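# Move the wooden block from bench to cart floor

## Task

Pick the wooden block up off the bench and lay it flat on the floor of the cart, at the end with the handle, next to the profiles. The drop flap must stay open, and anything already achieved must remain so at the finish. At the end both grippers must be empty and withdrawn from the cart, the robot must touch nothing, and it must be standing upright, neither fallen nor leaning.

## Robot and tools

Robot: a Rainbow Robotics RB-Y1 in simulation. It has a two-wheel differential base with rear casters (0.58 m wide, reaching 0.10 m ahead of the wheel axle and 0.57 m behind it; it sweeps a 0.58 m radius when turning in place), a folding torso (squat, shift, pitch, yaw), a head with a camera, and left and right 7-joint arms. Each arm ends in a parallel gripper with a wrist camera whose case sticks out sideways and can collide with things. Cameras: head_camera, left_wrist_camera, right_wrist_camera.

Frames: the base frame has its origin on the floor midway between the drive wheels, with x forward, y to the left and z up, in metres. The chest, left_hand and right_hand readings are in this frame. A hand point sits between the finger pads, 3 cm back from the tips; the fingers point along the hand's -z axis and close along its x axis. base_odometry is expressed in the frame the base had at the start and counts only wheel rotation, so slip appears as motion. Heading is in rad, positive to the left.

move: performs a single action and returns the state plus images. A move with no action simply reports. Allowed combinations: base and/or joints (optionally with min_time_s or contact_limits); target alone or with min_time_s; or contact_limits alone. Any unknown key makes the call invalid, and an out-of-range value gets it refused.
- base: a velocity command, not a destination. {"x_m_s", "turn_rad_s", "for_s"}: forward speed in m/s (0.005 to 1.5 in either direction, or 0), leftward turn rate in rad/s (0.02 to 1.509 in either direction, or 0), and duration in s (0.1 to 5). Omitted speeds count as 0. It cannot move sideways. Acceleration is about 0.4 m/s² (0.5 rad/s² for turns), and distance travelled is roughly speed × for_s. The base does not halt when it hits furniture.
- joints: absolute targets keyed by joint name, in rad (grippers in m of opening, 0 to 0.1). Main ranges: torso_squat_rad 0 to 1.2, torso_shift_rad -0.3 to 0.6, torso_pitch_rad -0.2 to 1.4 (positive bows forward), torso_yaw_rad -1.5 to 1.5 (positive left; lift both arms out by at least 0.2 rad first). Shoulder pitch ±2.356 (negative swings the arm forward). Left shoulder roll 0 to 3.141, right shoulder roll -3.141 to 0 (both lift the arm outward). Elbows -2.617 to 0.01. head_pan_rad ±0.523, head_tilt_rad -0.35 to 1.57 (positive looks down). The torso also has combined limits: squat+shift ≤ 1.52; squat−shift+pitch ≤ 1.57; shift+0.5·pitch−0.4·squat ≤ 0.7; shift+0.3·pitch−0.5·squat ≤ 0.39.
- target: an absolute pose for one hand. Keys: side ("left" or "right"); x, y, z in metres in the base frame (-3 to 3); quat_wxyz in the same form the hand lines print. It is solved once into joint angles, so the hand may follow an arc; break long moves into shorter steps. The result is reached (within 10 mm and 2°), short, or refused with a reason. It cannot be sent while an earlier move is still running.
- min_time_s: the minimum duration, 0.1 to 8 s, for arm, head and torso motions.
- contact_limits: gripper current caps in mA, 200 to 672.5, keyed left_gripper_m / right_gripper_m. They persist until changed and start at 672.5. Lower values make the grip softer.
- cameras: a list of names, ["all"] or []. blocking: true (the default) waits until everything is at rest; false returns after about 0.5 s.
To grasp, command an opening at least 5 mm narrower than the object. A gripper reporting off_target or done while holding is normal.

wait(seconds 0 to 10, cameras): lets time pass and returns the state. If moves are still running, it returns early once they settle. stop(cameras): brakes every running motion; braked motions report "stopped". zoom_image(camera, region [x0,y0,x1,y1] in pixels, at most 504×504): a closer look at the latest image from that camera. read_manual(section): licence text only. finished_scene(scene): ends the scene. Make no further calls after it in the same reply.

Results: the move line shows done or the worst status. joint_status and the hand statuses can be moving, done, off_target, not_followed, contact_stop, time_out, limit_stop_at_<name>, torque_fault or limit_stop_at_motor_heat. An uncommanded stop or a refusal cancels the rest of that reply's move/wait calls. A contact_stop or time_out drops the targets of the whole group (torso, or one arm). "joint command not followed" means the arm-collision check held back the command. lidar_m gives 12 distances in 30° sectors, counter-clockwise from straight ahead, measured at 0.23 m height. motor_effort gives wheel effort in % with the peak in brackets; high effort at rest means the base is pushing on something. Also reported: joint torques and external torques (in arm joint order), wrist force and torque (raw and offset), and motor temperatures. on_its_own reports what the robot did without being commanded.

Avoid: letting the arms strike or squeeze each other, since a hard press ends the scene. Avoid loading a joint up to its torque limit (shoulders 65.8, elbow 33.8, wrist joints 23.5 N m); that freezes everything for 10 s. Motors overheat if held stretched or loaded (a warning at 65 °C, a fault at 80 °C). Fast bending, a heavy load far forward, or abrupt stops while driving can tip the robot. Do not drive into furniture or catch the body on edges. Do not drop the block, release it while it is moving, or slam it. Something may occasionally nudge loose objects.

Each tool is called as name(argument=value, ...), one argument or row to a line, values as JSON.

## Session

move(
  cameras=["all"],
)

Scene clock: 0.00 s.
Joint torques (N m): no reading
External joint torques (N m): no reading
Motor temperatures (°C): left_arm=[31 28 32 36 35 33 38] | right_arm=[34 31 32 30 36 36 34]
Wrist force (N): no reading
Wrist torque (N m): no reading
Wrist force, peak (N): no reading
base_odometry: x=+0.000 y=+0.000 heading=+0.000
lidar_m: 0.65 0.68 1.56 4.82 1.63 1.14 1.08 1.13 1.47 3.50 0.97 0.70
base_status: not commanded
joint_positions: torso_squat_rad=+0.350 torso_shift_rad=+0.000 torso_pitch_rad=+0.000 torso_yaw_rad=+0.000 left_shoulder_pitch_rad=+0.049 left_shoulder_roll_rad=+0.015 left_shoulder_yaw_rad=+0.041 left_elbow_rad=-0.149 left_forearm_roll_rad=+0.010 left_wrist_pitch_rad=-0.019 left_hand_roll_rad=+0.045 left_gripper_m=+0.099 right_shoulder_pitch_rad=-0.033 right_shoulder_roll_rad=-0.038 right_shoulder_yaw_rad=+0.024 right_elbow_rad=-0.125 right_forearm_roll_rad=-0.047 right_wrist_pitch_rad=+0.032 right_hand_roll_rad=-0.022 right_gripper_m=+0.099 head_pan_rad=+0.000 head_tilt_rad=+0.400
joint_status: not commanded
wheel_motors_off: 0
motor_effort: left_wheel=+0 right_wheel=+0
chest: x=-0.2280 y=+0.0001 z=+1.2475 quat_wxyz=(+1.000, +0.000, +0.000, +0.000) (m; base frame)
left_hand: x=-0.1861 y=+0.2354 z=+0.5638 quat_wxyz=(+0.997, +0.009, -0.062, +0.055) (m; base frame)
right_hand: x=-0.1506 y=-0.2464 z=+0.5666 quat_wxyz=(+0.998, -0.015, -0.063, -0.016) (m; base frame)
pictures: head_camera, left_wrist_camera, right_wrist_camera

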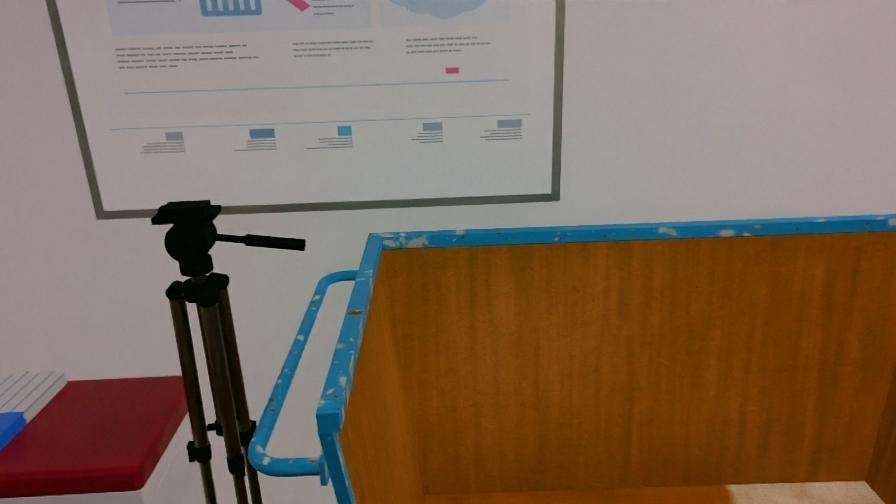

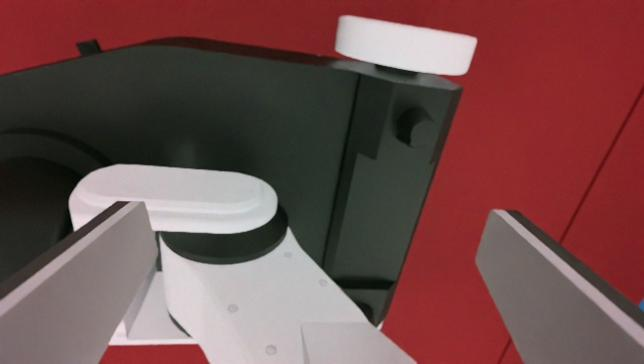

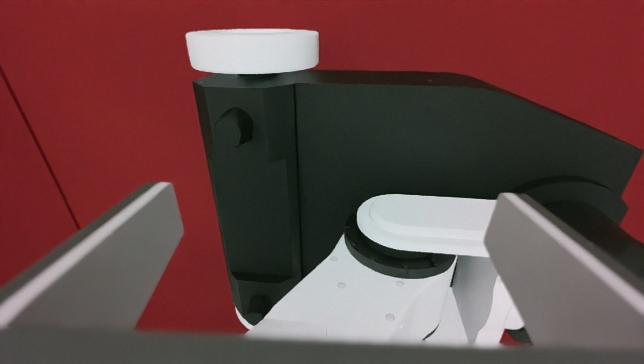

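move(
  joints={"head_tilt_rad": 0.85, "head_pan_rad": 0.0},
  cameras=["head_camera"],
)

move(
  joints={"head_tilt_rad": 0.7, "head_pan_rad": 0.52},
  cameras=["head_camera"],
)

move(
  joints={"head_tilt_rad": 0.7, "head_pan_rad": -0.52},
  cameras=["head_camera"],
)

Scene clock: 2.37 s.
Joint torques (N m): left_arm=[-0.88 -0.51 1.05 0.03 -0.09 -0.64 -0.06] | right_arm=[-2.18 -0.78 -0.53 -0.06 -0.04 -0.29 0.06]
External joint torques (N m): left_arm=[-0.25 -1.17 1.01 0.01 -0.1 -0.29 -0.05] | right_arm=[0.08 0.71 -0.48 0.25 -0.08 0 0.05]
Wrist force (N): left_arm=[0.2 1.4 -7.8] | right_arm=[-1.6 0.9 -5.0]
Wrist torque (N m): left_arm=[-0.31 0.15 0.03] | right_arm=[-0.08 -0.06 -0.08]
Wrist force, peak (N): left_arm=[-0.2 1.9 -8.4] | right_arm=[-2.1 1.1 -5.4]
move: done
base_odometry: x=+0.000 y=+0.000 heading=+0.000
lidar_m: 0.65 0.68 1.56 4.84 1.64 1.14 1.07 1.12 1.48 3.52 0.99 0.69
base_status: not commanded
joint_positions: torso_squat_rad=+0.350 torso_shift_rad=+0.000 torso_pitch_rad=+0.000 torso_yaw_rad=+0.000 left_shoulder_pitch_rad=+0.049 left_shoulder_roll_rad=+0.015 left_shoulder_yaw_rad=+0.041 left_elbow_rad=-0.149 left_forearm_roll_rad=+0.010 left_wrist_pitch_rad=-0.019 left_hand_roll_rad=+0.045 left_gripper_m=+0.099 right_shoulder_pitch_rad=-0.033 right_shoulder_roll_rad=-0.038 right_shoulder_yaw_rad=+0.024 right_elbow_rad=-0.125 right_forearm_roll_rad=-0.047 right_wrist_pitch_rad=+0.032 right_hand_roll_rad=-0.022 right_gripper_m=+0.099 head_pan_rad=+0.000 head_tilt_rad=+0.850
joint_status: all done
wheel_motors_off: 0
motor_effort: left_wheel=+1(1) right_wheel=-2(3)
chest: x=-0.2280 y=+0.0001 z=+1.2475 quat_wxyz=(+1.000, +0.000, +0.000, +0.000) (m; base frame)
left_hand: x=-0.1861 y=+0.2354 z=+0.5638 quat_wxyz=(+0.997, +0.009, -0.062, +0.055) (m; base frame)
right_hand: x=-0.1506 y=-0.2464 z=+0.5666 quat_wxyz=(+0.998, -0.015, -0.063, -0.016) (m; base frame)
pictures: head_camera
camera_calibration:
head_camera: T_world_to_cam=[[-0.00598885, -0.999504, -0.0309109, 0.0427237], [-0.712307, 0.0259593, -0.701388, 0.920231], [0.701843, 0.0178175, -0.712109, 1.12053], [0, 0, 0, 1]] pos_world=[-0.130693, -0.00115112, 1.4447]

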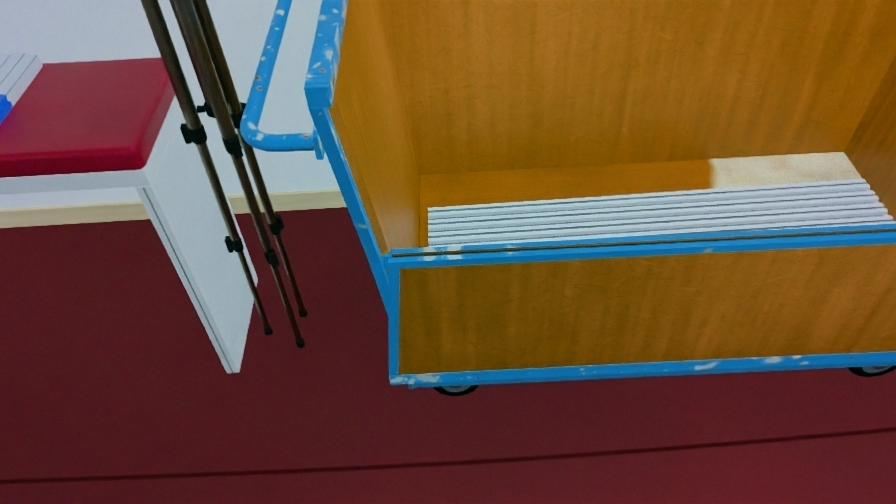

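Scene clock: 3.37 s.
Joint torques (N m): left_arm=[-0.88 -0.21 0.79 0.1 -0.07 -0.74 0.04] | right_arm=[-2.19 -0.63 -0.48 -0.07 -0.08 -0.02 0]
External joint torques (N m): left_arm=[-0.25 -0.87 0.75 0.08 -0.08 -0.38 0.05] | right_arm=[0.06 0.87 -0.43 0.24 -0.12 0.27 -0.01]
Wrist force (N): left_arm=[-1.0 1.1 -7.5] | right_arm=[-2.0 1.0 -5.3]
Wrist torque (N m): left_arm=[-0.28 0.02 0.09] | right_arm=[-0.10 -0.08 -0.07]
Wrist force, peak (N): left_arm=[-0.2 1.4 -8.4] | right_arm=[-2.1 1.0 -5.5]
move: done
base_odometry: x=+0.000 y=+0.000 heading=+0.000
lidar_m: 0.65 0.68 1.57 4.81 1.61 1.14 1.08 1.12 1.48 3.52 0.99 0.70
base_status: not commanded
joint_positions: torso_squat_rad=+0.350 torso_shift_rad=+0.000 torso_pitch_rad=+0.000 torso_yaw_rad=+0.000 left_shoulder_pitch_rad=+0.049 left_shoulder_roll_rad=+0.015 left_shoulder_yaw_rad=+0.041 left_elbow_rad=-0.149 left_forearm_roll_rad=+0.010 left_wrist_pitch_rad=-0.019 left_hand_roll_rad=+0.045 left_gripper_m=+0.099 right_shoulder_pitch_rad=-0.033 right_shoulder_roll_rad=-0.038 right_shoulder_yaw_rad=+0.024 right_elbow_rad=-0.125 right_forearm_roll_rad=-0.047 right_wrist_pitch_rad=+0.032 right_hand_roll_rad=-0.022 right_gripper_m=+0.099 head_pan_rad=+0.520 head_tilt_rad=+0.700
joint_status: all done
wheel_motors_off: 0
motor_effort: left_wheel=+1(1) right_wheel=+0(2)
chest: x=-0.2280 y=+0.0001 z=+1.2475 quat_wxyz=(+1.000, +0.000, +0.000, +0.000) (m; base frame)
left_hand: x=-0.1861 y=+0.2354 z=+0.5638 quat_wxyz=(+0.997, +0.009, -0.062, +0.055) (m; base frame)
right_hand: x=-0.1506 y=-0.2464 z=+0.5666 quat_wxyz=(+0.998, -0.015, -0.063, -0.016) (m; base frame)
pictures: head_camera
camera_calibration:
head_camera: T_world_to_cam=[[0.495443, -0.868071, -0.0314483, 0.146782], [-0.533229, -0.275356, -0.799904, 1.09972], [0.685714, 0.413076, -0.599304, 0.953836], [0, 0, 0, 1]] pos_world=[-0.14038, 0.0362239, 1.45592]

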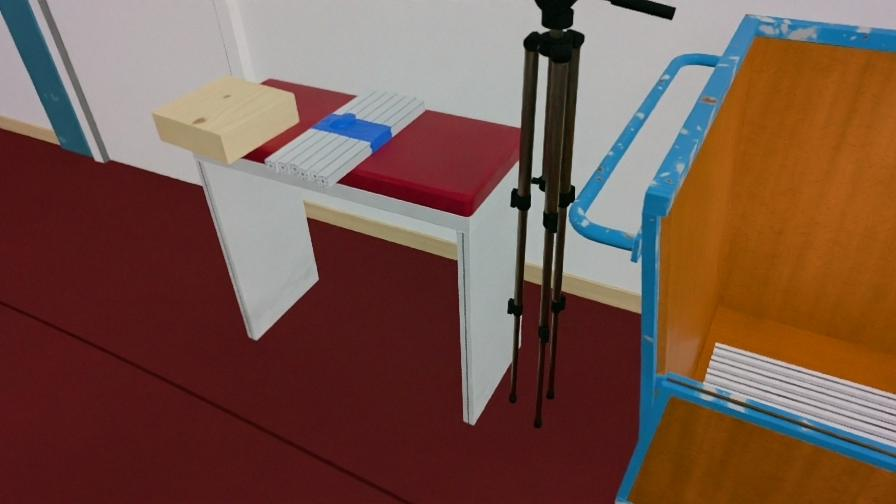

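Scene clock: 4.73 s.
Joint torques (N m): left_arm=[-0.98 -0.25 0.54 0.14 -0.16 -0.52 -0.02] | right_arm=[-2.24 -1.01 -0.56 0.03 -0.15 -0.31 -0.08]
External joint torques (N m): left_arm=[-0.35 -0.91 0.5 0.13 -0.17 -0.17 -0.01] | right_arm=[0.02 0.48 -0.51 0.34 -0.19 -0.02 -0.08]
Wrist force (N): left_arm=[0.9 0.6 -7.6] | right_arm=[-1.2 1.3 -4.4]
Wrist torque (N m): left_arm=[-0.25 0.26 0.11] | right_arm=[-0.10 0.02 -0.07]
Wrist force, peak (N): left_arm=[0.3 1.8 -8.5] | right_arm=[-1.6 1.5 -5.6]
move: done
base_odometry: x=+0.000 y=+0.000 heading=+0.000
lidar_m: 0.65 0.68 1.54 4.83 1.62 1.15 1.08 1.11 1.47 3.53 0.98 0.69
base_status: not commanded
joint_positions: torso_squat_rad=+0.350 torso_shift_rad=+0.000 torso_pitch_rad=+0.000 torso_yaw_rad=+0.000 left_shoulder_pitch_rad=+0.049 left_shoulder_roll_rad=+0.015 left_shoulder_yaw_rad=+0.041 left_elbow_rad=-0.149 left_forearm_roll_rad=+0.010 left_wrist_pitch_rad=-0.019 left_hand_roll_rad=+0.045 left_gripper_m=+0.099 right_shoulder_pitch_rad=-0.033 right_shoulder_roll_rad=-0.038 right_shoulder_yaw_rad=+0.024 right_elbow_rad=-0.125 right_forearm_roll_rad=-0.047 right_wrist_pitch_rad=+0.032 right_hand_roll_rad=-0.022 right_gripper_m=+0.099 head_pan_rad=-0.520 head_tilt_rad=+0.700
joint_status: all done
wheel_motors_off: 0
motor_effort: left_wheel=+0(1) right_wheel=-1(2)
chest: x=-0.2280 y=+0.0001 z=+1.2475 quat_wxyz=(+1.000, +0.000, +0.000, +0.000) (m; base frame)
left_hand: x=-0.1861 y=+0.2354 z=+0.5638 quat_wxyz=(+0.997, +0.009, -0.062, +0.055) (m; base frame)
right_hand: x=-0.1506 y=-0.2464 z=+0.5666 quat_wxyz=(+0.998, -0.015, -0.063, -0.016) (m; base frame)
pictures: head_camera
camera_calibration:
head_camera: T_world_to_cam=[[-0.497734, -0.866759, -0.031459, -0.057845], [-0.507354, 0.320382, -0.799967, 1.10502], [0.703457, -0.38221, -0.599219, 0.957513], [0, 0, 0, 1]] pos_world=[-0.141724, -0.0381954, 1.45592]

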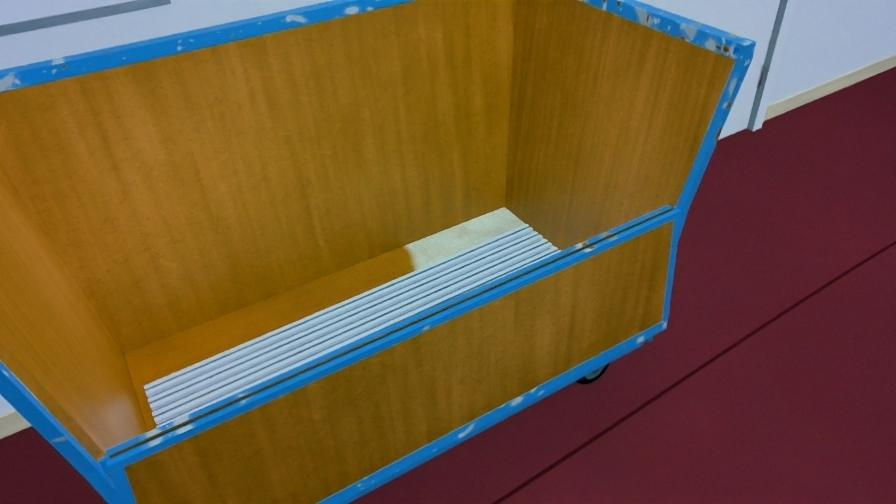

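zoom_image(
  camera="head_camera",
  region=[50, 180, 554, 460],
)

move(
  joints={"head_tilt_rad": 0.7, "head_pan_rad": 0.52},
  cameras=["head_camera"],
)

zoom_image(
  camera="head_camera",
  region=[100, 40, 604, 323],
)

Scaled by 1.000.

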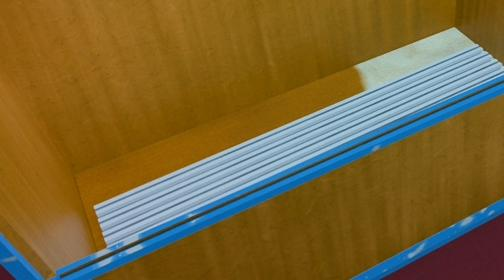

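Scene clock: 7.77 s.
Joint torques (N m): left_arm=[-0.86 -0.01 0.72 0.03 -0.02 -0.58 -0.03] | right_arm=[-2.12 -0.93 -0.6 0.06 -0.05 -0.25 -0.11]
External joint torques (N m): left_arm=[-0.23 -0.67 0.68 0.01 -0.02 -0.23 -0.03] | right_arm=[0.14 0.56 -0.55 0.37 -0.09 0.04 -0.11]
Wrist force (N): left_arm=[0.5 1.1 -7.5] | right_arm=[-2.2 1.1 -5.2]
Wrist torque (N m): left_arm=[-0.26 0.13 0.05] | right_arm=[-0.12 -0.08 -0.07]
Wrist force, peak (N): left_arm=[0.0 1.5 -8.4] | right_arm=[-1.8 1.2 -5.5]
move: done
base_odometry: x=+0.000 y=+0.000 heading=+0.000
lidar_m: 0.65 0.67 1.57 4.83 1.62 1.13 1.08 1.12 1.46 3.49 0.99 0.69
base_status: not commanded
joint_positions: torso_squat_rad=+0.350 torso_shift_rad=+0.000 torso_pitch_rad=+0.000 torso_yaw_rad=+0.000 left_shoulder_pitch_rad=+0.049 left_shoulder_roll_rad=+0.015 left_shoulder_yaw_rad=+0.041 left_elbow_rad=-0.149 left_forearm_roll_rad=+0.010 left_wrist_pitch_rad=-0.019 left_hand_roll_rad=+0.045 left_gripper_m=+0.099 right_shoulder_pitch_rad=-0.033 right_shoulder_roll_rad=-0.038 right_shoulder_yaw_rad=+0.024 right_elbow_rad=-0.125 right_forearm_roll_rad=-0.047 right_wrist_pitch_rad=+0.032 right_hand_roll_rad=-0.022 right_gripper_m=+0.099 head_pan_rad=+0.520 head_tilt_rad=+0.700
joint_status: all done
wheel_motors_off: 0
motor_effort: left_wheel=+1(1) right_wheel=+0(3)
chest: x=-0.2280 y=+0.0001 z=+1.2475 quat_wxyz=(+1.000, +0.000, +0.000, +0.000) (m; base frame)
left_hand: x=-0.1861 y=+0.2354 z=+0.5638 quat_wxyz=(+0.997, +0.009, -0.062, +0.055) (m; base frame)
right_hand: x=-0.1506 y=-0.2464 z=+0.5666 quat_wxyz=(+0.998, -0.015, -0.063, -0.016) (m; base frame)
pictures: head_camera
camera_calibration:
head_camera: T_world_to_cam=[[0.495443, -0.868071, -0.0314483, 0.146782], [-0.533229, -0.275356, -0.799904, 1.09972], [0.685714, 0.413076, -0.599304, 0.953836], [0, 0, 0, 1]] pos_world=[-0.14038, 0.0362239, 1.45592]

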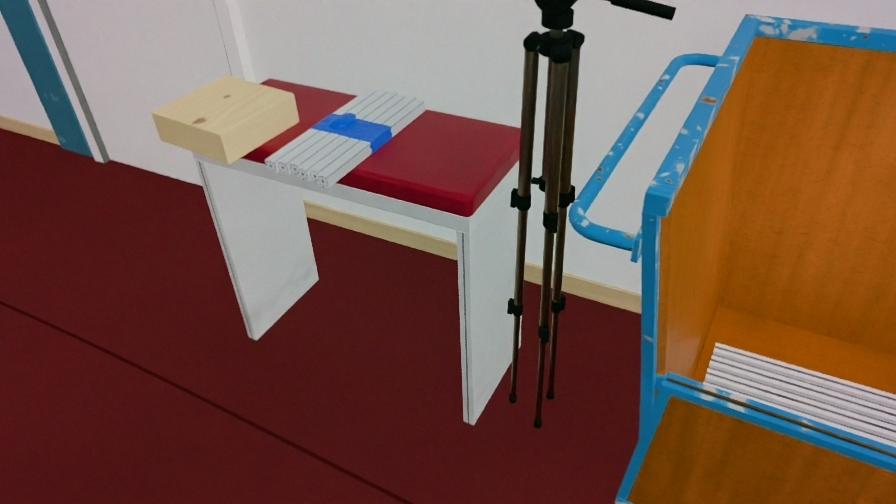

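Scaled by 1.000.

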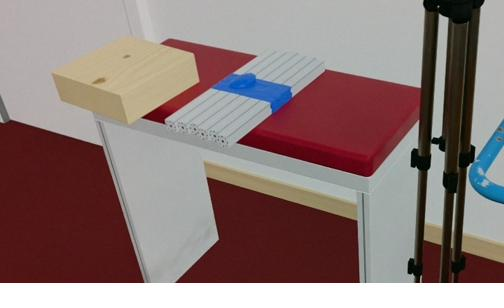

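move(
  joints={"head_tilt_rad": 0.85, "head_pan_rad": 0.0},
  cameras=["head_camera"],
)

zoom_image(
  camera="head_camera",
  region=[370, 140, 570, 280],
)

zoom_image(
  camera="head_camera",
  region=[600, 140, 896, 310],
)

Scene clock: 40.17 s.
Joint torques (N m): left_arm=[-1.02 -0.38 0.63 0.3 -0.07 -0.63 0.04] | right_arm=[-1.91 -0.92 -0.88 0.12 -0.05 -0.18 -0.07]
External joint torques (N m): left_arm=[-0.39 -1.04 0.58 0.28 -0.08 -0.28 0.05] | right_arm=[0.35 0.58 -0.83 0.43 -0.09 0.11 -0.07]
Wrist force (N): left_arm=[-0.6 1.1 -7.5] | right_arm=[-1.4 0.9 -4.8]
Wrist torque (N m): left_arm=[-0.29 0.03 0.06] | right_arm=[-0.07 -0.01 -0.07]
Wrist force, peak (N): left_arm=[-0.4 1.4 -8.4] | right_arm=[-2.3 1.5 -5.3]
move: done
base_odometry: x=+0.000 y=+0.000 heading=+0.000
lidar_m: 0.65 0.68 1.56 4.84 1.62 1.13 1.07 1.12 1.48 3.51 0.98 0.69
base_status: not commanded
joint_positions: torso_squat_rad=+0.350 torso_shift_rad=+0.000 torso_pitch_rad=+0.000 torso_yaw_rad=+0.000 left_shoulder_pitch_rad=+0.049 left_shoulder_roll_rad=+0.015 left_shoulder_yaw_rad=+0.041 left_elbow_rad=-0.149 left_forearm_roll_rad=+0.010 left_wrist_pitch_rad=-0.019 left_hand_roll_rad=+0.045 left_gripper_m=+0.099 right_shoulder_pitch_rad=-0.033 right_shoulder_roll_rad=-0.038 right_shoulder_yaw_rad=+0.024 right_elbow_rad=-0.125 right_forearm_roll_rad=-0.047 right_wrist_pitch_rad=+0.032 right_hand_roll_rad=-0.022 right_gripper_m=+0.099 head_pan_rad=+0.000 head_tilt_rad=+0.850
joint_status: all done
wheel_motors_off: 0
motor_effort: left_wheel=+0(1) right_wheel=+1(2)
chest: x=-0.2280 y=+0.0001 z=+1.2475 quat_wxyz=(+1.000, +0.000, +0.000, +0.000) (m; base frame)
left_hand: x=-0.1861 y=+0.2354 z=+0.5638 quat_wxyz=(+0.997, +0.009, -0.062, +0.055) (m; base frame)
right_hand: x=-0.1506 y=-0.2464 z=+0.5666 quat_wxyz=(+0.998, -0.015, -0.063, -0.016) (m; base frame)
pictures: head_camera
camera_calibration:
head_camera: T_world_to_cam=[[-0.00598885, -0.999504, -0.0309109, 0.0427237], [-0.712307, 0.0259593, -0.701388, 0.920231], [0.701843, 0.0178175, -0.712109, 1.12053], [0, 0, 0, 1]] pos_world=[-0.130693, -0.00115112, 1.4447]

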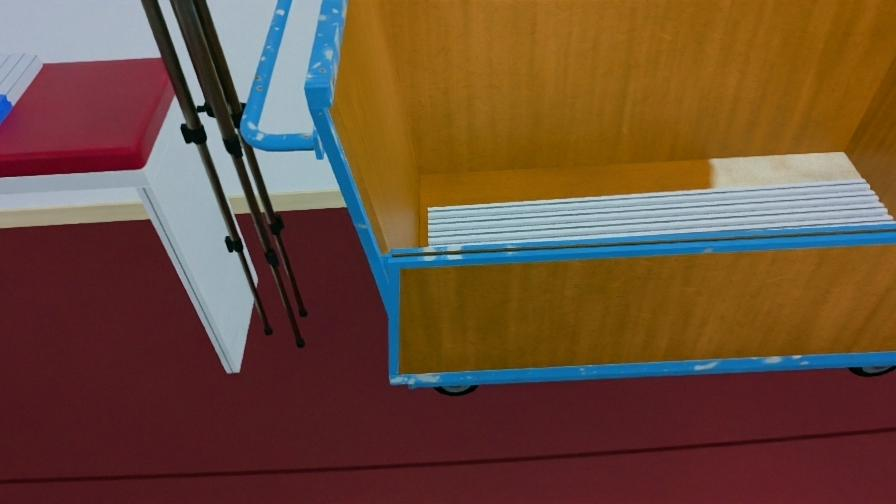

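Scaled by 2.520 from the camera's 896x504 image, which has a finer 1280x720 frame.

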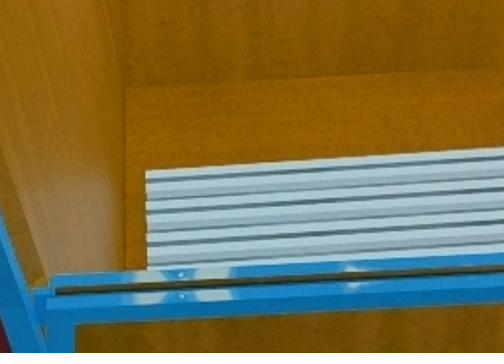

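Scaled by 1.703 from the camera's 896x504 image, which has a finer 1280x720 frame.

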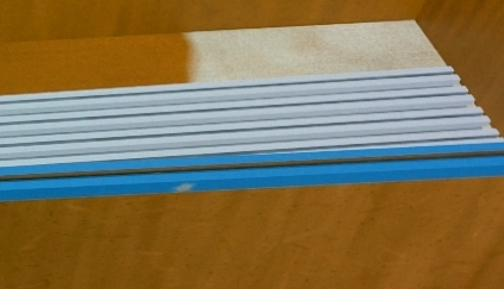

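move(
  joints={"head_tilt_rad": 0.7, "head_pan_rad": 0.52},
  cameras=["head_camera"],
)

zoom_image(
  camera="head_camera",
  region=[140, 60, 440, 230],
)

move(
  base={"x_m_s": -0.15, "for_s": 2.0},
  joints={"head_tilt_rad": 0.75, "head_pan_rad": 0},
  cameras=["head_camera"],
)

Scene clock: 46.53 s.
Joint torques (N m): left_arm=[-0.89 0.01 0.47 0.1 -0.13 -0.59 -0.1] | right_arm=[-2.02 -1.06 -1.02 0.04 -0.12 -0.19 0.04]
External joint torques (N m): left_arm=[-0.26 -0.65 0.43 0.09 -0.13 -0.24 -0.1] | right_arm=[0.24 0.43 -0.97 0.35 -0.16 0.1 0.04]
Wrist force (N): left_arm=[0.1 0.9 -7.9] | right_arm=[-1.9 0.3 -4.8]
Wrist torque (N m): left_arm=[-0.28 0.14 0.10] | right_arm=[-0.02 -0.06 -0.09]
Wrist force, peak (N): left_arm=[-0.5 0.9 -8.5] | right_arm=[-1.7 1.3 -5.5]
move: done
base_odometry: x=+0.000 y=+0.000 heading=+0.000
lidar_m: 0.64 0.67 1.55 4.83 1.63 1.13 1.08 1.13 1.49 3.53 0.99 0.69
base_status: not commanded
joint_positions: torso_squat_rad=+0.350 torso_shift_rad=+0.000 torso_pitch_rad=+0.000 torso_yaw_rad=+0.000 left_shoulder_pitch_rad=+0.049 left_shoulder_roll_rad=+0.015 left_shoulder_yaw_rad=+0.041 left_elbow_rad=-0.149 left_forearm_roll_rad=+0.010 left_wrist_pitch_rad=-0.019 left_hand_roll_rad=+0.045 left_gripper_m=+0.099 right_shoulder_pitch_rad=-0.033 right_shoulder_roll_rad=-0.038 right_shoulder_yaw_rad=+0.024 right_elbow_rad=-0.125 right_forearm_roll_rad=-0.047 right_wrist_pitch_rad=+0.032 right_hand_roll_rad=-0.022 right_gripper_m=+0.099 head_pan_rad=+0.520 head_tilt_rad=+0.700
joint_status: all done
wheel_motors_off: 0
motor_effort: left_wheel=+1(1) right_wheel=-1(3)
chest: x=-0.2280 y=+0.0001 z=+1.2475 quat_wxyz=(+1.000, +0.000, +0.000, +0.000) (m; base frame)
left_hand: x=-0.1861 y=+0.2354 z=+0.5638 quat_wxyz=(+0.997, +0.009, -0.062, +0.055) (m; base frame)
right_hand: x=-0.1506 y=-0.2464 z=+0.5666 quat_wxyz=(+0.998, -0.015, -0.063, -0.016) (m; base frame)
pictures: head_camera
camera_calibration:
head_camera: T_world_to_cam=[[0.495443, -0.868071, -0.0314483, 0.146782], [-0.533229, -0.275356, -0.799904, 1.09972], [0.685714, 0.413076, -0.599304, 0.953836], [0, 0, 0, 1]] pos_world=[-0.14038, 0.0362239, 1.45592]

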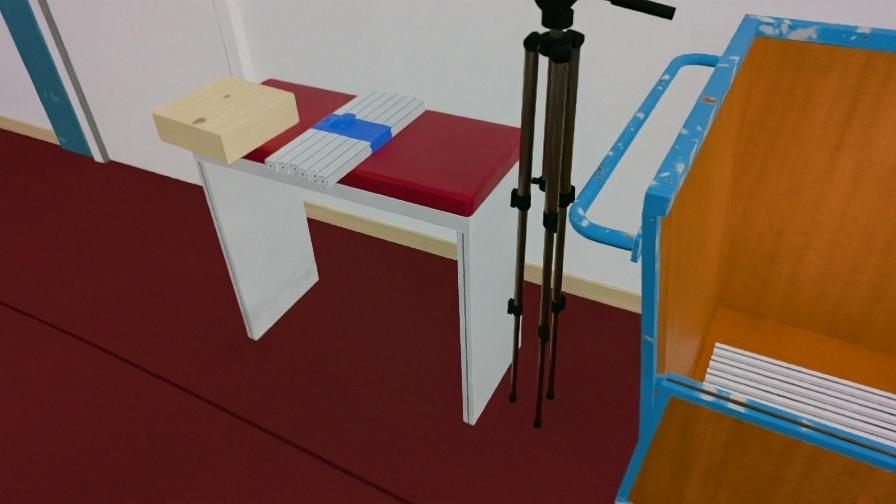

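Scaled by 1.680 from the camera's 896x504 image, which has a finer 1280x720 frame.

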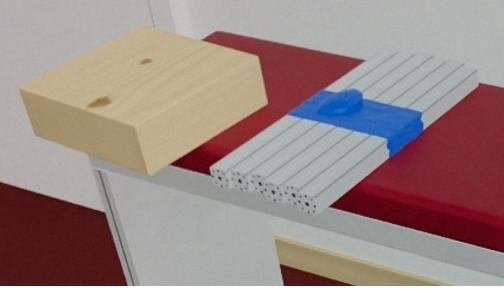

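Scene clock: 49.33 s.
Joint torques (N m): left_arm=[-1.17 -0.31 0.79 0.14 -0.03 -0.63 0.04] | right_arm=[-2.12 -1.08 -0.76 -0.08 -0.17 -0.14 -0.05]
External joint torques (N m): left_arm=[-0.54 -0.97 0.75 0.12 -0.04 -0.28 0.05] | right_arm=[0.13 0.42 -0.71 0.23 -0.21 0.15 -0.06]
Wrist force (N): left_arm=[-0.5 1.5 -7.8] | right_arm=[-1.7 0.9 -5.2]
Wrist torque (N m): left_arm=[-0.35 0.07 0.07] | right_arm=[-0.09 -0.04 -0.09]
Wrist force, peak (N): left_arm=[-0.7 1.2 -8.6] | right_arm=[-2.1 0.7 -5.3]
move: done
base_odometry: x=-0.300 y=+0.000 heading=+0.000
lidar_m: 0.94 1.28 1.73 3.88 1.17 0.83 0.78 0.82 1.06 2.56 1.44 1.01
base_status: done (sent for 2 of 2 s)
joint_positions: torso_squat_rad=+0.350 torso_shift_rad=+0.000 torso_pitch_rad=+0.000 torso_yaw_rad=+0.000 left_shoulder_pitch_rad=+0.049 left_shoulder_roll_rad=+0.015 left_shoulder_yaw_rad=+0.041 left_elbow_rad=-0.149 left_forearm_roll_rad=+0.010 left_wrist_pitch_rad=-0.019 left_hand_roll_rad=+0.045 left_gripper_m=+0.099 right_shoulder_pitch_rad=-0.033 right_shoulder_roll_rad=-0.038 right_shoulder_yaw_rad=+0.024 right_elbow_rad=-0.125 right_forearm_roll_rad=-0.047 right_wrist_pitch_rad=+0.032 right_hand_roll_rad=-0.022 right_gripper_m=+0.099 head_pan_rad=+0.000 head_tilt_rad=+0.750
joint_status: all done
wheel_motors_off: 0
motor_effort: left_wheel=+1(36) right_wheel=+1(28)
chest: x=-0.2280 y=+0.0001 z=+1.2475 quat_wxyz=(+1.000, +0.000, +0.000, +0.000) (m; base frame)
left_hand: x=-0.1862 y=+0.2354 z=+0.5638 quat_wxyz=(+0.997, +0.009, -0.062, +0.055) (m; base frame)
right_hand: x=-0.1506 y=-0.2464 z=+0.5666 quat_wxyz=(+0.998, -0.015, -0.063, -0.016) (m; base frame)
pictures: head_camera
camera_calibration:
head_camera: T_world_to_cam=[[-0.00287151, -0.999504, -0.0313609, 0.0440165], [-0.638631, 0.0259656, -0.769075, 1.03333], [0.769508, 0.0178197, -0.638389, 1.02778], [0, 0, 0, 1]] pos_world=[-0.130844, -0.00115111, 1.45221]

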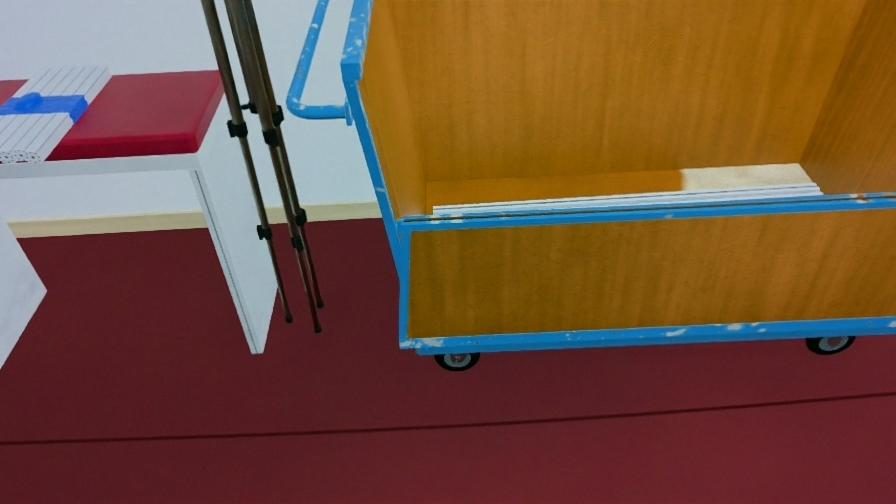

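move(
  base={"x_m_s": 0.3, "for_s": 2.0},
  joints={"head_tilt_rad": 0.9, "head_pan_rad": 0, "torso_pitch_rad": 0.35, "torso_squat_rad": 0.35},
  cameras=["head_camera"],
)

zoom_image(
  camera="head_camera",
  region=[200, 200, 700, 480],
)

Scene clock: 77.97 s.
Joint torques (N m): left_arm=[8.24 0.08 1.02 3.93 -0.14 0.06 0.07] | right_arm=[7.93 -0.52 -0.71 4.06 -0.07 0.46 -0.09]
External joint torques (N m): left_arm=[-0.62 -0.69 0.9 0.21 -0.14 -0.28 0.06] | right_arm=[0.79 0.79 -0.53 0.86 -0.02 0.09 -0.08]
Wrist force (N): left_arm=[2.9 0.8 -7.0] | right_arm=[-0.1 1.1 -5.4]
Wrist torque (N m): left_arm=[-0.27 0.35 0.09] | right_arm=[-0.09 0.02 -0.09]
Wrist force, peak (N): left_arm=[3.1 0.7 -8.0] | right_arm=[-1.6 0.7 -5.6]
move: done
base_odometry: x=+0.300 y=+0.000 heading=+0.000
lidar_m: 0.35 0.36 0.79 3.85 2.08 1.45 1.37 1.43 1.87 4.50 0.55 0.37
base_status: done (sent for 2 of 2 s)
joint_positions: torso_squat_rad=+0.350 torso_shift_rad=+0.000 torso_pitch_rad=+0.350 torso_yaw_rad=+0.000 left_shoulder_pitch_rad=+0.049 left_shoulder_roll_rad=+0.015 left_shoulder_yaw_rad=+0.041 left_elbow_rad=-0.149 left_forearm_roll_rad=+0.010 left_wrist_pitch_rad=-0.019 left_hand_roll_rad=+0.045 left_gripper_m=+0.099 right_shoulder_pitch_rad=-0.033 right_shoulder_roll_rad=-0.038 right_shoulder_yaw_rad=+0.024 right_elbow_rad=-0.125 right_forearm_roll_rad=-0.047 right_wrist_pitch_rad=+0.032 right_hand_roll_rad=-0.022 right_gripper_m=+0.099 head_pan_rad=+0.000 head_tilt_rad=+0.900
joint_status: all done
wheel_motors_off: 0
motor_effort: left_wheel=+0(27) right_wheel=+1(28)
chest: x=-0.1218 y=+0.0001 z=+1.2287 quat_wxyz=(+0.985, +0.000, +0.174, +0.000) (m; base frame)
left_hand: x=-0.3169 y=+0.2354 z=+0.5722 quat_wxyz=(+0.992, +0.018, +0.113, +0.053) (m; base frame)
right_hand: x=-0.2826 y=-0.2464 z=+0.5626 quat_wxyz=(+0.993, -0.018, +0.112, -0.014) (m; base frame)
pictures: head_camera
camera_calibration:
head_camera: T_world_to_cam=[[-0.0175553, -0.999504, -0.0261394, 0.0354737], [-0.929261, 0.025959, -0.368511, 0.540693], [0.369007, 0.017821, -0.929256, 1.26656], [0, 0, 0, 1]] pos_world=[0.035697, -0.00115113, 1.37714]

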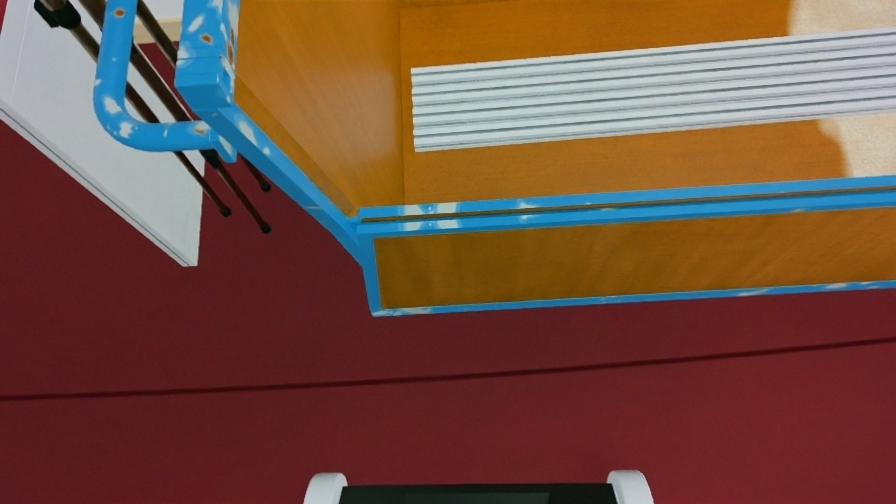

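Scaled by 1.008 from the camera's 896x504 image, which has a finer 1280x720 frame.

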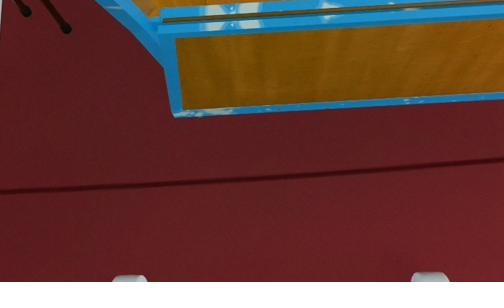

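move(
  base={"x_m_s": 0.1, "for_s": 1.5},
  joints={"head_tilt_rad": 0.65, "head_pan_rad": 0, "torso_pitch_rad": 0.8, "torso_squat_rad": 0.35, "left_shoulder_pitch_rad": 0.5, "right_shoulder_pitch_rad": 0.5},
  cameras=["head_camera"],
  min_time_s=3,
)

Scene clock: 106.13 s.
Joint torques (N m): left_arm=[23.05 3.18 1.31 10.29 0.01 1.46 0.06] | right_arm=[27.95 -3.94 -1.43 10.85 -0.38 1.86 -0.21]
External joint torques (N m): left_arm=[-2.41 -1.22 0.79 0.31 0 -0.23 0.01] | right_arm=[2.8 0.6 -0.8 1.21 -0.16 0.16 -0.16]
Wrist force (N): left_arm=[6.3 -1.0 -4.6] | right_arm=[4.4 1.6 -1.1]
Wrist torque (N m): left_arm=[-0.06 0.44 0.03] | right_arm=[-0.12 0.31 -0.04]
Wrist force, peak (N): left_arm=[4.5 1.2 -7.6] | right_arm=[2.5 1.2 -4.9]
move: done
base_odometry: x=+0.450 y=+0.000 heading=+0.000
lidar_m: 0.20 0.21 0.71 1.39 2.29 1.60 1.52 1.59 2.08 0.97 0.30 0.23
base_status: done (sent for 1.5 of 1.5 s)
joint_positions: torso_squat_rad=+0.350 torso_shift_rad=+0.000 torso_pitch_rad=+0.800 torso_yaw_rad=+0.000 left_shoulder_pitch_rad=+0.500 left_shoulder_roll_rad=+0.015 left_shoulder_yaw_rad=+0.041 left_elbow_rad=-0.149 left_forearm_roll_rad=+0.010 left_wrist_pitch_rad=-0.019 left_hand_roll_rad=+0.045 left_gripper_m=+0.099 right_shoulder_pitch_rad=+0.499 right_shoulder_roll_rad=-0.038 right_shoulder_yaw_rad=+0.024 right_elbow_rad=-0.125 right_forearm_roll_rad=-0.047 right_wrist_pitch_rad=+0.032 right_hand_roll_rad=-0.022 right_gripper_m=+0.099 head_pan_rad=+0.000 head_tilt_rad=+0.650
joint_status: all done
wheel_motors_off: 0
motor_effort: left_wheel=-1(24) right_wheel=+2(24)
chest: x=-0.0060 y=+0.0001 z=+1.1537 quat_wxyz=(+0.921, +0.000, +0.389, +0.000) (m; base frame)
left_hand: x=-0.6533 y=+0.2169 z=+0.9119 quat_wxyz=(+0.844, +0.073, +0.520, +0.108) (m; base frame)
right_hand: x=-0.6630 y=-0.2255 z=+0.9349 quat_wxyz=(+0.826, -0.062, +0.553, -0.084) (m; base frame)
pictures: head_camera
camera_calibration:
head_camera: T_world_to_cam=[[-0.0224965, -0.999502, -0.0221482, 0.0308431], [-0.983916, 0.0260617, -0.176719, 0.427698], [0.177208, 0.0178165, -0.984012, 1.17487], [0, 0, 0, 1]] pos_world=[0.213317, -0.00125081, 1.23235]

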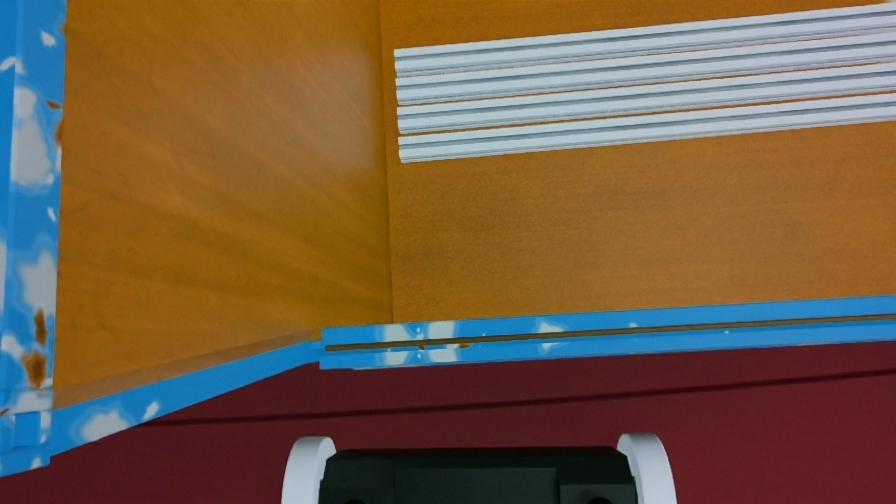

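move(
  joints={"head_tilt_rad": 0.77, "torso_shift_rad": 0.25},
  cameras=["head_camera"],
  min_time_s=2,
)

Scene clock: 113.57 s.
Joint torques (N m): left_arm=[23.04 3.2 1.02 10.63 -0.05 1.49 0.02] | right_arm=[27.73 -3.66 -1.18 10.71 -0.3 1.69 -0.08]
External joint torques (N m): left_arm=[-2.43 -1.2 0.5 0.65 -0.06 -0.2 -0.03] | right_arm=[2.59 0.87 -0.55 1.07 -0.09 -0.02 -0.03]
Wrist force (N): left_arm=[6.6 -0.5 -5.0] | right_arm=[4.4 1.3 -1.0]
Wrist torque (N m): left_arm=[-0.16 0.54 0.03] | right_arm=[-0.07 0.27 -0.08]
Wrist force, peak (N): left_arm=[7.0 -0.8 -5.2] | right_arm=[5.4 1.7 -1.0]
move: done
base_odometry: x=+0.450 y=+0.000 heading=+0.000
lidar_m: 0.20 0.20 0.71 1.39 2.30 1.60 1.53 1.57 2.08 0.97 0.30 0.22
base_status: not commanded
joint_positions: torso_squat_rad=+0.350 torso_shift_rad=+0.250 torso_pitch_rad=+0.800 torso_yaw_rad=+0.000 left_shoulder_pitch_rad=+0.500 left_shoulder_roll_rad=+0.015 left_shoulder_yaw_rad=+0.041 left_elbow_rad=-0.149 left_forearm_roll_rad=+0.010 left_wrist_pitch_rad=-0.019 left_hand_roll_rad=+0.045 left_gripper_m=+0.099 right_shoulder_pitch_rad=+0.499 right_shoulder_roll_rad=-0.038 right_shoulder_yaw_rad=+0.024 right_elbow_rad=-0.125 right_forearm_roll_rad=-0.047 right_wrist_pitch_rad=+0.032 right_hand_roll_rad=-0.022 right_gripper_m=+0.099 head_pan_rad=+0.000 head_tilt_rad=+0.770
joint_status: all done
wheel_motors_off: 0
motor_effort: left_wheel=+0(2) right_wheel=+0(4)
chest: x=+0.1567 y=+0.0001 z=+1.1332 quat_wxyz=(+0.921, +0.000, +0.389, +0.000) (m; base frame)
left_hand: x=-0.4907 y=+0.2169 z=+0.8916 quat_wxyz=(+0.844, +0.073, +0.520, +0.108) (m; base frame)
right_hand: x=-0.5003 y=-0.2255 z=+0.9145 quat_wxyz=(+0.826, -0.062, +0.553, -0.084) (m; base frame)
pictures: head_camera
camera_calibration:
head_camera: T_world_to_cam=[[-0.0249869, -0.999502, -0.0192926, 0.0312482], [-0.998006, 0.0260591, -0.0574895, 0.438841], [0.0579636, 0.0178176, -0.99816, 1.18128], [0, 0, 0, 1]] pos_world=[0.370275, -0.00125083, 1.20494]

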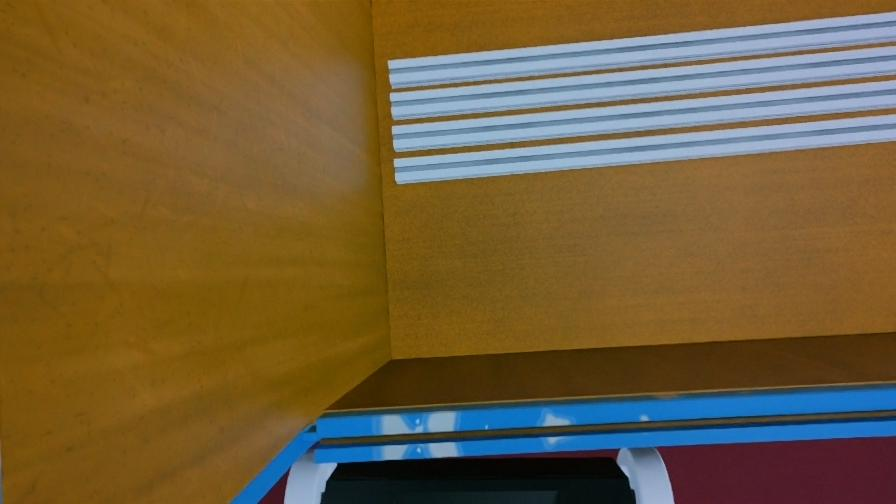

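move(
  base={"x_m_s": -0.2, "for_s": 3.5},
  joints={"torso_shift_rad": 0.1, "torso_pitch_rad": 0.4, "head_tilt_rad": 0.5},
  min_time_s=2,
)

move(
  joints={"torso_squat_rad": 0.9, "torso_shift_rad": 0.25, "torso_pitch_rad": 0.8, "head_tilt_rad": 0.5, "left_shoulder_pitch_rad": 0.7, "right_shoulder_pitch_rad": 0.0, "right_shoulder_roll_rad": -0.3, "right_elbow_rad": -0.8},
  min_time_s=3,
  cameras=["head_camera"],
)

Scene clock: 138.73 s.
Joint torques (N m): left_arm=[16.66 1.88 1.3 8.2 -0.05 0.94 -0.02] | right_arm=[21.52 -3.25 -0.93 8.96 -0.25 1.39 -0.07]
External joint torques (N m): left_arm=[-2.98 -1.45 0.9 0.38 -0.06 -0.24 -0.05] | right_arm=[1.94 0.53 -0.43 1.23 -0.09 0.12 -0.04]
Wrist force (N): left_arm=[5.0 0.3 -6.7] | right_arm=[3.1 1.6 -2.8]
Wrist torque (N m): left_arm=[-0.25 0.46 0.02] | right_arm=[-0.11 0.19 -0.07]
Wrist force, peak (N): left_arm=[5.7 -0.1 -7.1] | right_arm=[4.8 1.9 -1.6]
move: done
base_odometry: x=-0.250 y=+0.000 heading=+0.000
lidar_m: 0.90 1.24 1.70 4.10 1.26 0.87 0.83 0.87 1.14 2.69 1.36 0.94
base_status: done (sent for 3.5 of 3.5 s)
joint_positions: torso_squat_rad=+0.350 torso_shift_rad=+0.100 torso_pitch_rad=+0.400 torso_yaw_rad=+0.000 left_shoulder_pitch_rad=+0.500 left_shoulder_roll_rad=+0.015 left_shoulder_yaw_rad=+0.041 left_elbow_rad=-0.149 left_forearm_roll_rad=+0.010 left_wrist_pitch_rad=-0.019 left_hand_roll_rad=+0.045 left_gripper_m=+0.099 right_shoulder_pitch_rad=+0.500 right_shoulder_roll_rad=-0.038 right_shoulder_yaw_rad=+0.024 right_elbow_rad=-0.125 right_forearm_roll_rad=-0.047 right_wrist_pitch_rad=+0.032 right_hand_roll_rad=-0.022 right_gripper_m=+0.099 head_pan_rad=+0.000 head_tilt_rad=+0.500
joint_status: all done
wheel_motors_off: 0
motor_effort: left_wheel=+1(28) right_wheel=-1(30)
chest: x=-0.0419 y=+0.0001 z=+1.2198 quat_wxyz=(+0.980, +0.000, +0.199, +0.000) (m; base frame)
left_hand: x=-0.5441 y=+0.2169 z=+0.7451 quat_wxyz=(+0.931, +0.050, +0.342, +0.121) (m; base frame)
right_hand: x=-0.5619 y=-0.2255 z=+0.7626 quat_wxyz=(+0.920, -0.044, +0.378, -0.095) (m; base frame)
pictures: none

Scene clock: 142.03 s.
Joint torques (N m): left_arm=[24.48 5.05 1.79 10.8 -0.07 1.68 0.09] | right_arm=[13.29 -6.25 -2.38 1.59 -0.18 0.14 -0.08]
External joint torques (N m): left_arm=[-2.11 -1.14 1.14 0.47 -0.09 -0.13 0.04] | right_arm=[-0.22 -0.72 -0.57 0.08 -0.17 0.11 -0.07]
Wrist force (N): left_arm=[6.3 -1.0 -3.1] | right_arm=[-0.3 1.9 -4.4]
Wrist torque (N m): left_arm=[-0.10 0.46 0.05] | right_arm=[-0.13 0.07 -0.08]
Wrist force, peak (N): left_arm=[5.6 0.6 -6.7] | right_arm=[0.2 2.3 -5.4]
move: done
base_odometry: x=-0.250 y=+0.000 heading=+0.000
lidar_m: 0.90 1.24 1.70 4.11 1.25 0.87 0.83 0.86 1.14 2.73 1.34 0.95
base_status: not commanded
joint_positions: torso_squat_rad=+0.900 torso_shift_rad=+0.250 torso_pitch_rad=+0.800 torso_yaw_rad=+0.000 left_shoulder_pitch_rad=+0.700 left_shoulder_roll_rad=+0.015 left_shoulder_yaw_rad=+0.041 left_elbow_rad=-0.149 left_forearm_roll_rad=+0.010 left_wrist_pitch_rad=-0.019 left_hand_roll_rad=+0.045 left_gripper_m=+0.099 right_shoulder_pitch_rad=+0.000 right_shoulder_roll_rad=-0.300 right_shoulder_yaw_rad=+0.024 right_elbow_rad=-0.800 right_forearm_roll_rad=-0.047 right_wrist_pitch_rad=+0.032 right_hand_roll_rad=-0.022 right_gripper_m=+0.099 head_pan_rad=+0.000 head_tilt_rad=+0.500
joint_status: all done
wheel_motors_off: 0
motor_effort: left_wheel=-1(3) right_wheel=+0(3)
chest: x=+0.1017 y=+0.0001 z=+0.9177 quat_wxyz=(+0.921, +0.000, +0.389, +0.000) (m; base frame)
left_hand: x=-0.5882 y=+0.1935 z=+0.8121 quat_wxyz=(+0.787, +0.091, +0.596, +0.134) (m; base frame)
right_hand: x=-0.0371 y=-0.4012 z=+0.2907 quat_wxyz=(+0.992, -0.097, +0.014, +0.079) (m; base frame)
pictures: head_camera
camera_calibration:
head_camera: T_world_to_cam=[[-0.0188411, -0.999504, -0.0252286, 0.0302897], [-0.946509, 0.0259604, -0.32163, 0.633137], [0.322126, 0.0178192, -0.946529, 0.846802], [0, 0, 0, 1]] pos_world=[0.327064, -0.00125112, 1.00592]

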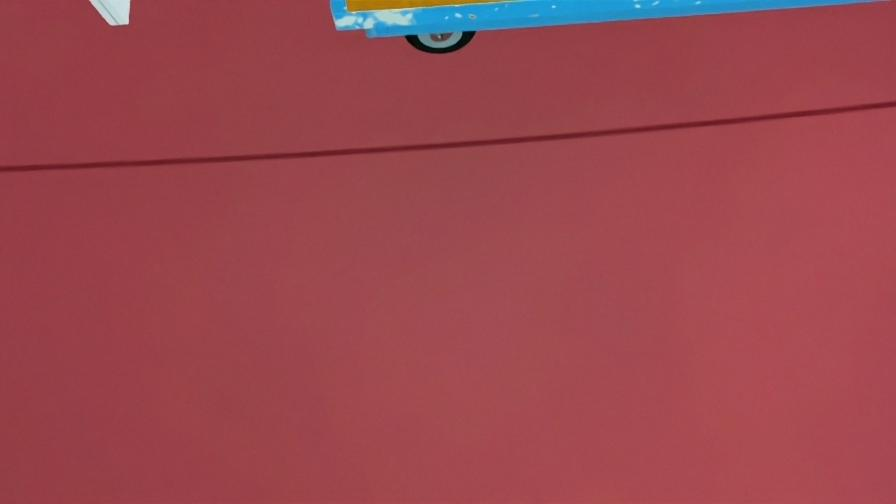

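move(
  joints={"torso_squat_rad": 1.0, "torso_shift_rad": 0.3, "torso_pitch_rad": 0.85, "right_shoulder_pitch_rad": -0.6, "right_shoulder_roll_rad": -0.3, "right_elbow_rad": -1.0},
  min_time_s=2,
)

move(
  target={"side": "right", "x": 0.325, "y": -0.015, "z": 0.37, "quat_wxyz": [0.5417, 0.4546, -0.4546, 0.5417]},
  min_time_s=4,
  cameras=["all"],
)

Scene clock: 149.33 s.
Joint torques (N m): left_arm=[24.17 4.96 1.65 10.89 0.02 1.71 0.04] | right_arm=[-2.68 -5.74 -2.28 -6.11 -0.01 -1.23 -0.02]
External joint torques (N m): left_arm=[-2.62 -1.34 0.99 0.51 0 -0.13 -0.01] | right_arm=[-0.61 -1.11 -0.53 -0.51 -0.17 0.01 -0.05]
Wrist force (N): left_arm=[6.9 -0.7 -3.7] | right_arm=[-4.8 1.6 -3.7]
Wrist torque (N m): left_arm=[-0.18 0.53 0.02] | right_arm=[-0.13 -0.21 -0.12]
Wrist force, peak (N): left_arm=[7.9 -0.5 -3.5] | right_arm=[-4.2 2.0 -4.7]
move: done
base_odometry: x=-0.250 y=+0.000 heading=+0.000
lidar_m: 0.90 1.24 1.70 4.11 1.26 0.88 0.83 0.85 1.12 2.70 1.43 0.94
base_status: not commanded
joint_positions: torso_squat_rad=+1.000 torso_shift_rad=+0.300 torso_pitch_rad=+0.850 torso_yaw_rad=+0.000 left_shoulder_pitch_rad=+0.700 left_shoulder_roll_rad=+0.015 left_shoulder_yaw_rad=+0.041 left_elbow_rad=-0.149 left_forearm_roll_rad=+0.010 left_wrist_pitch_rad=-0.019 left_hand_roll_rad=+0.045 left_gripper_m=+0.099 right_shoulder_pitch_rad=-0.600 right_shoulder_roll_rad=-0.300 right_shoulder_yaw_rad=+0.024 right_elbow_rad=-1.000 right_forearm_roll_rad=-0.047 right_wrist_pitch_rad=+0.032 right_hand_roll_rad=-0.022 right_gripper_m=+0.099 head_pan_rad=+0.000 head_tilt_rad=+0.500
joint_status: all done
wheel_motors_off: 0
motor_effort: left_wheel=+0(1) right_wheel=+0(2)
chest: x=+0.1162 y=+0.0001 z=+0.8461 quat_wxyz=(+0.911, +0.000, +0.412, +0.000) (m; base frame)
left_hand: x=-0.5781 y=+0.1935 z=+0.7751 quat_wxyz=(+0.772, +0.094, +0.615, +0.132) (m; base frame)
right_hand: x=+0.4424 y=-0.2635 z=+0.2435 quat_wxyz=(+0.930, -0.022, -0.344, +0.126) (m; base frame)
pictures: none

Scene clock: 153.67 s.
Joint torques (N m): left_arm=[24.29 4.88 1.27 10.81 -0.03 1.67 0.06] | right_arm=[-8.19 -5.33 -1.09 -3.68 -0.36 -1.89 -0.22]
External joint torques (N m): left_arm=[-2.5 -1.42 0.6 0.42 -0.05 -0.17 0] | right_arm=[-2.14 -0.84 1.51 0.38 0.16 -0.15 -0.27]
Wrist force (N): left_arm=[6.5 -0.9 -3.2] | right_arm=[-7.5 0.4 0.4]
Wrist torque (N m): left_arm=[-0.09 0.48 0.06] | right_arm=[-0.14 -0.43 0.03]
Wrist force, peak (N): left_arm=[7.8 -0.7 -3.3] | right_arm=[-7.5 0.4 0.4]
move: done
base_odometry: x=-0.250 y=+0.000 heading=+0.000
lidar_m: 0.90 1.24 1.69 4.12 1.25 0.87 0.83 0.86 1.15 2.71 1.35 0.95
base_status: not commanded
joint_positions: torso_squat_rad=+1.000 torso_shift_rad=+0.300 torso_pitch_rad=+0.850 torso_yaw_rad=+0.000 left_shoulder_pitch_rad=+0.700 left_shoulder_roll_rad=+0.015 left_shoulder_yaw_rad=+0.041 left_elbow_rad=-0.149 left_forearm_roll_rad=+0.010 left_wrist_pitch_rad=-0.019 left_hand_roll_rad=+0.045 left_gripper_m=+0.099 right_shoulder_pitch_rad=-0.976 right_shoulder_roll_rad=-0.618 right_shoulder_yaw_rad=+1.112 right_elbow_rad=-0.852 right_forearm_roll_rad=+0.206 right_wrist_pitch_rad=-1.009 right_hand_roll_rad=-0.385 right_gripper_m=+0.099 head_pan_rad=+0.000 head_tilt_rad=+0.500
joint_status: all done
wheel_motors_off: 0
motor_effort: left_wheel=+0(1) right_wheel=-1(2)
chest: x=+0.1162 y=+0.0001 z=+0.8461 quat_wxyz=(+0.911, +0.000, +0.412, +0.000) (m; base frame)
left_hand: x=-0.5781 y=+0.1935 z=+0.7751 quat_wxyz=(+0.772, +0.094, +0.615, +0.132) (m; base frame)
right_hand: x=+0.3248 y=-0.0149 z=+0.3704 quat_wxyz=(+0.543, +0.453, -0.454, +0.542) (m; base frame)
right_hand_status: reached (checked arc, planned for 4.0 s): 0 mm and 0.2 deg off.
pictures: head_camera, left_wrist_camera, right_wrist_camera
camera_calibration:
head_camera: T_world_to_cam=[[-0.0201747, -0.999501, -0.0242865, 0.0281415], [-0.961365, 0.0260638, -0.274042, 0.585355], [0.274538, 0.0178195, -0.961411, 0.792489], [0, 0, 0, 1]] pos_world=[0.345739, -0.00125082, 0.923003]
left_wrist_camera: T_world_to_cam=[[0.197632, 0.343825, -0.918001, 0.758708], [0.530596, -0.82495, -0.194745, 0.646303], [-0.824263, -0.4486, -0.345469, -0.0494262], [0, 0, 0, 1]] pos_world=[-0.533611, 0.250133, 0.805284]
right_wrist_camera: T_world_to_cam=[[0.0284781, -0.151014, -0.988121, 0.353213], [-0.862144, -0.50397, 0.052174, 0.280206], [-0.505863, 0.850417, -0.144548, 0.302704], [0, 0, 0, 1]] pos_world=[0.384646, -0.0628696, 0.378153]

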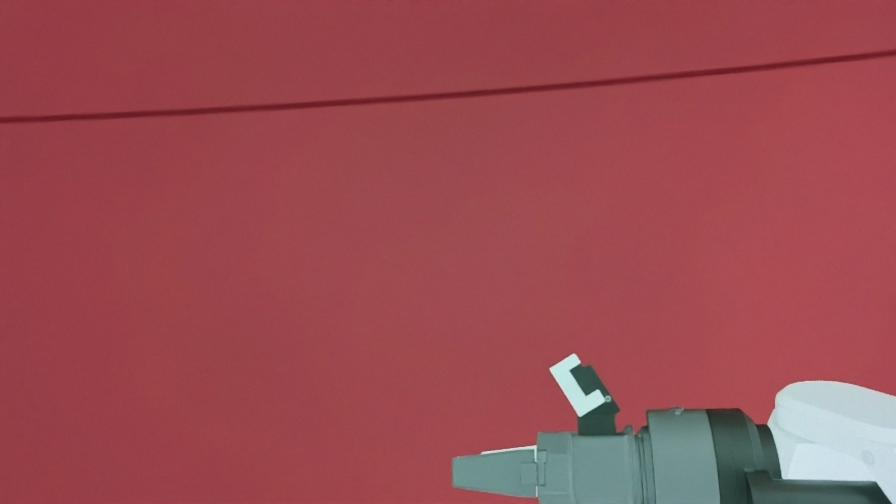

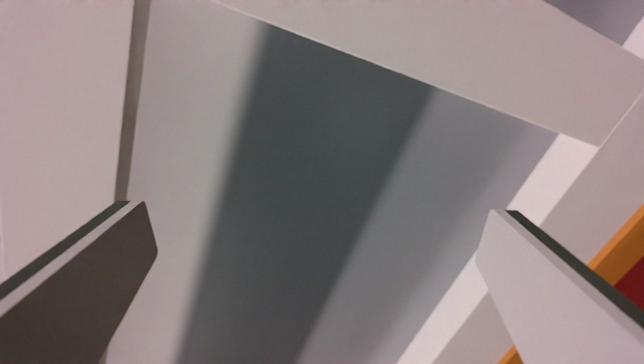

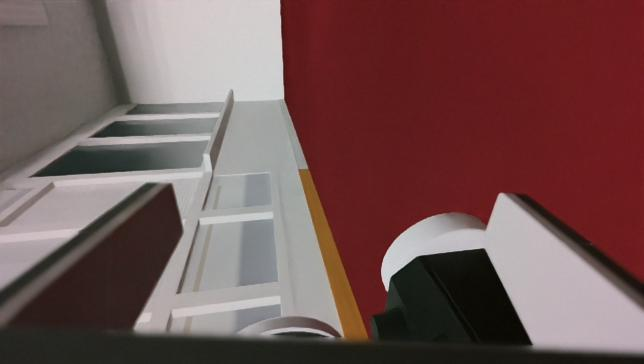

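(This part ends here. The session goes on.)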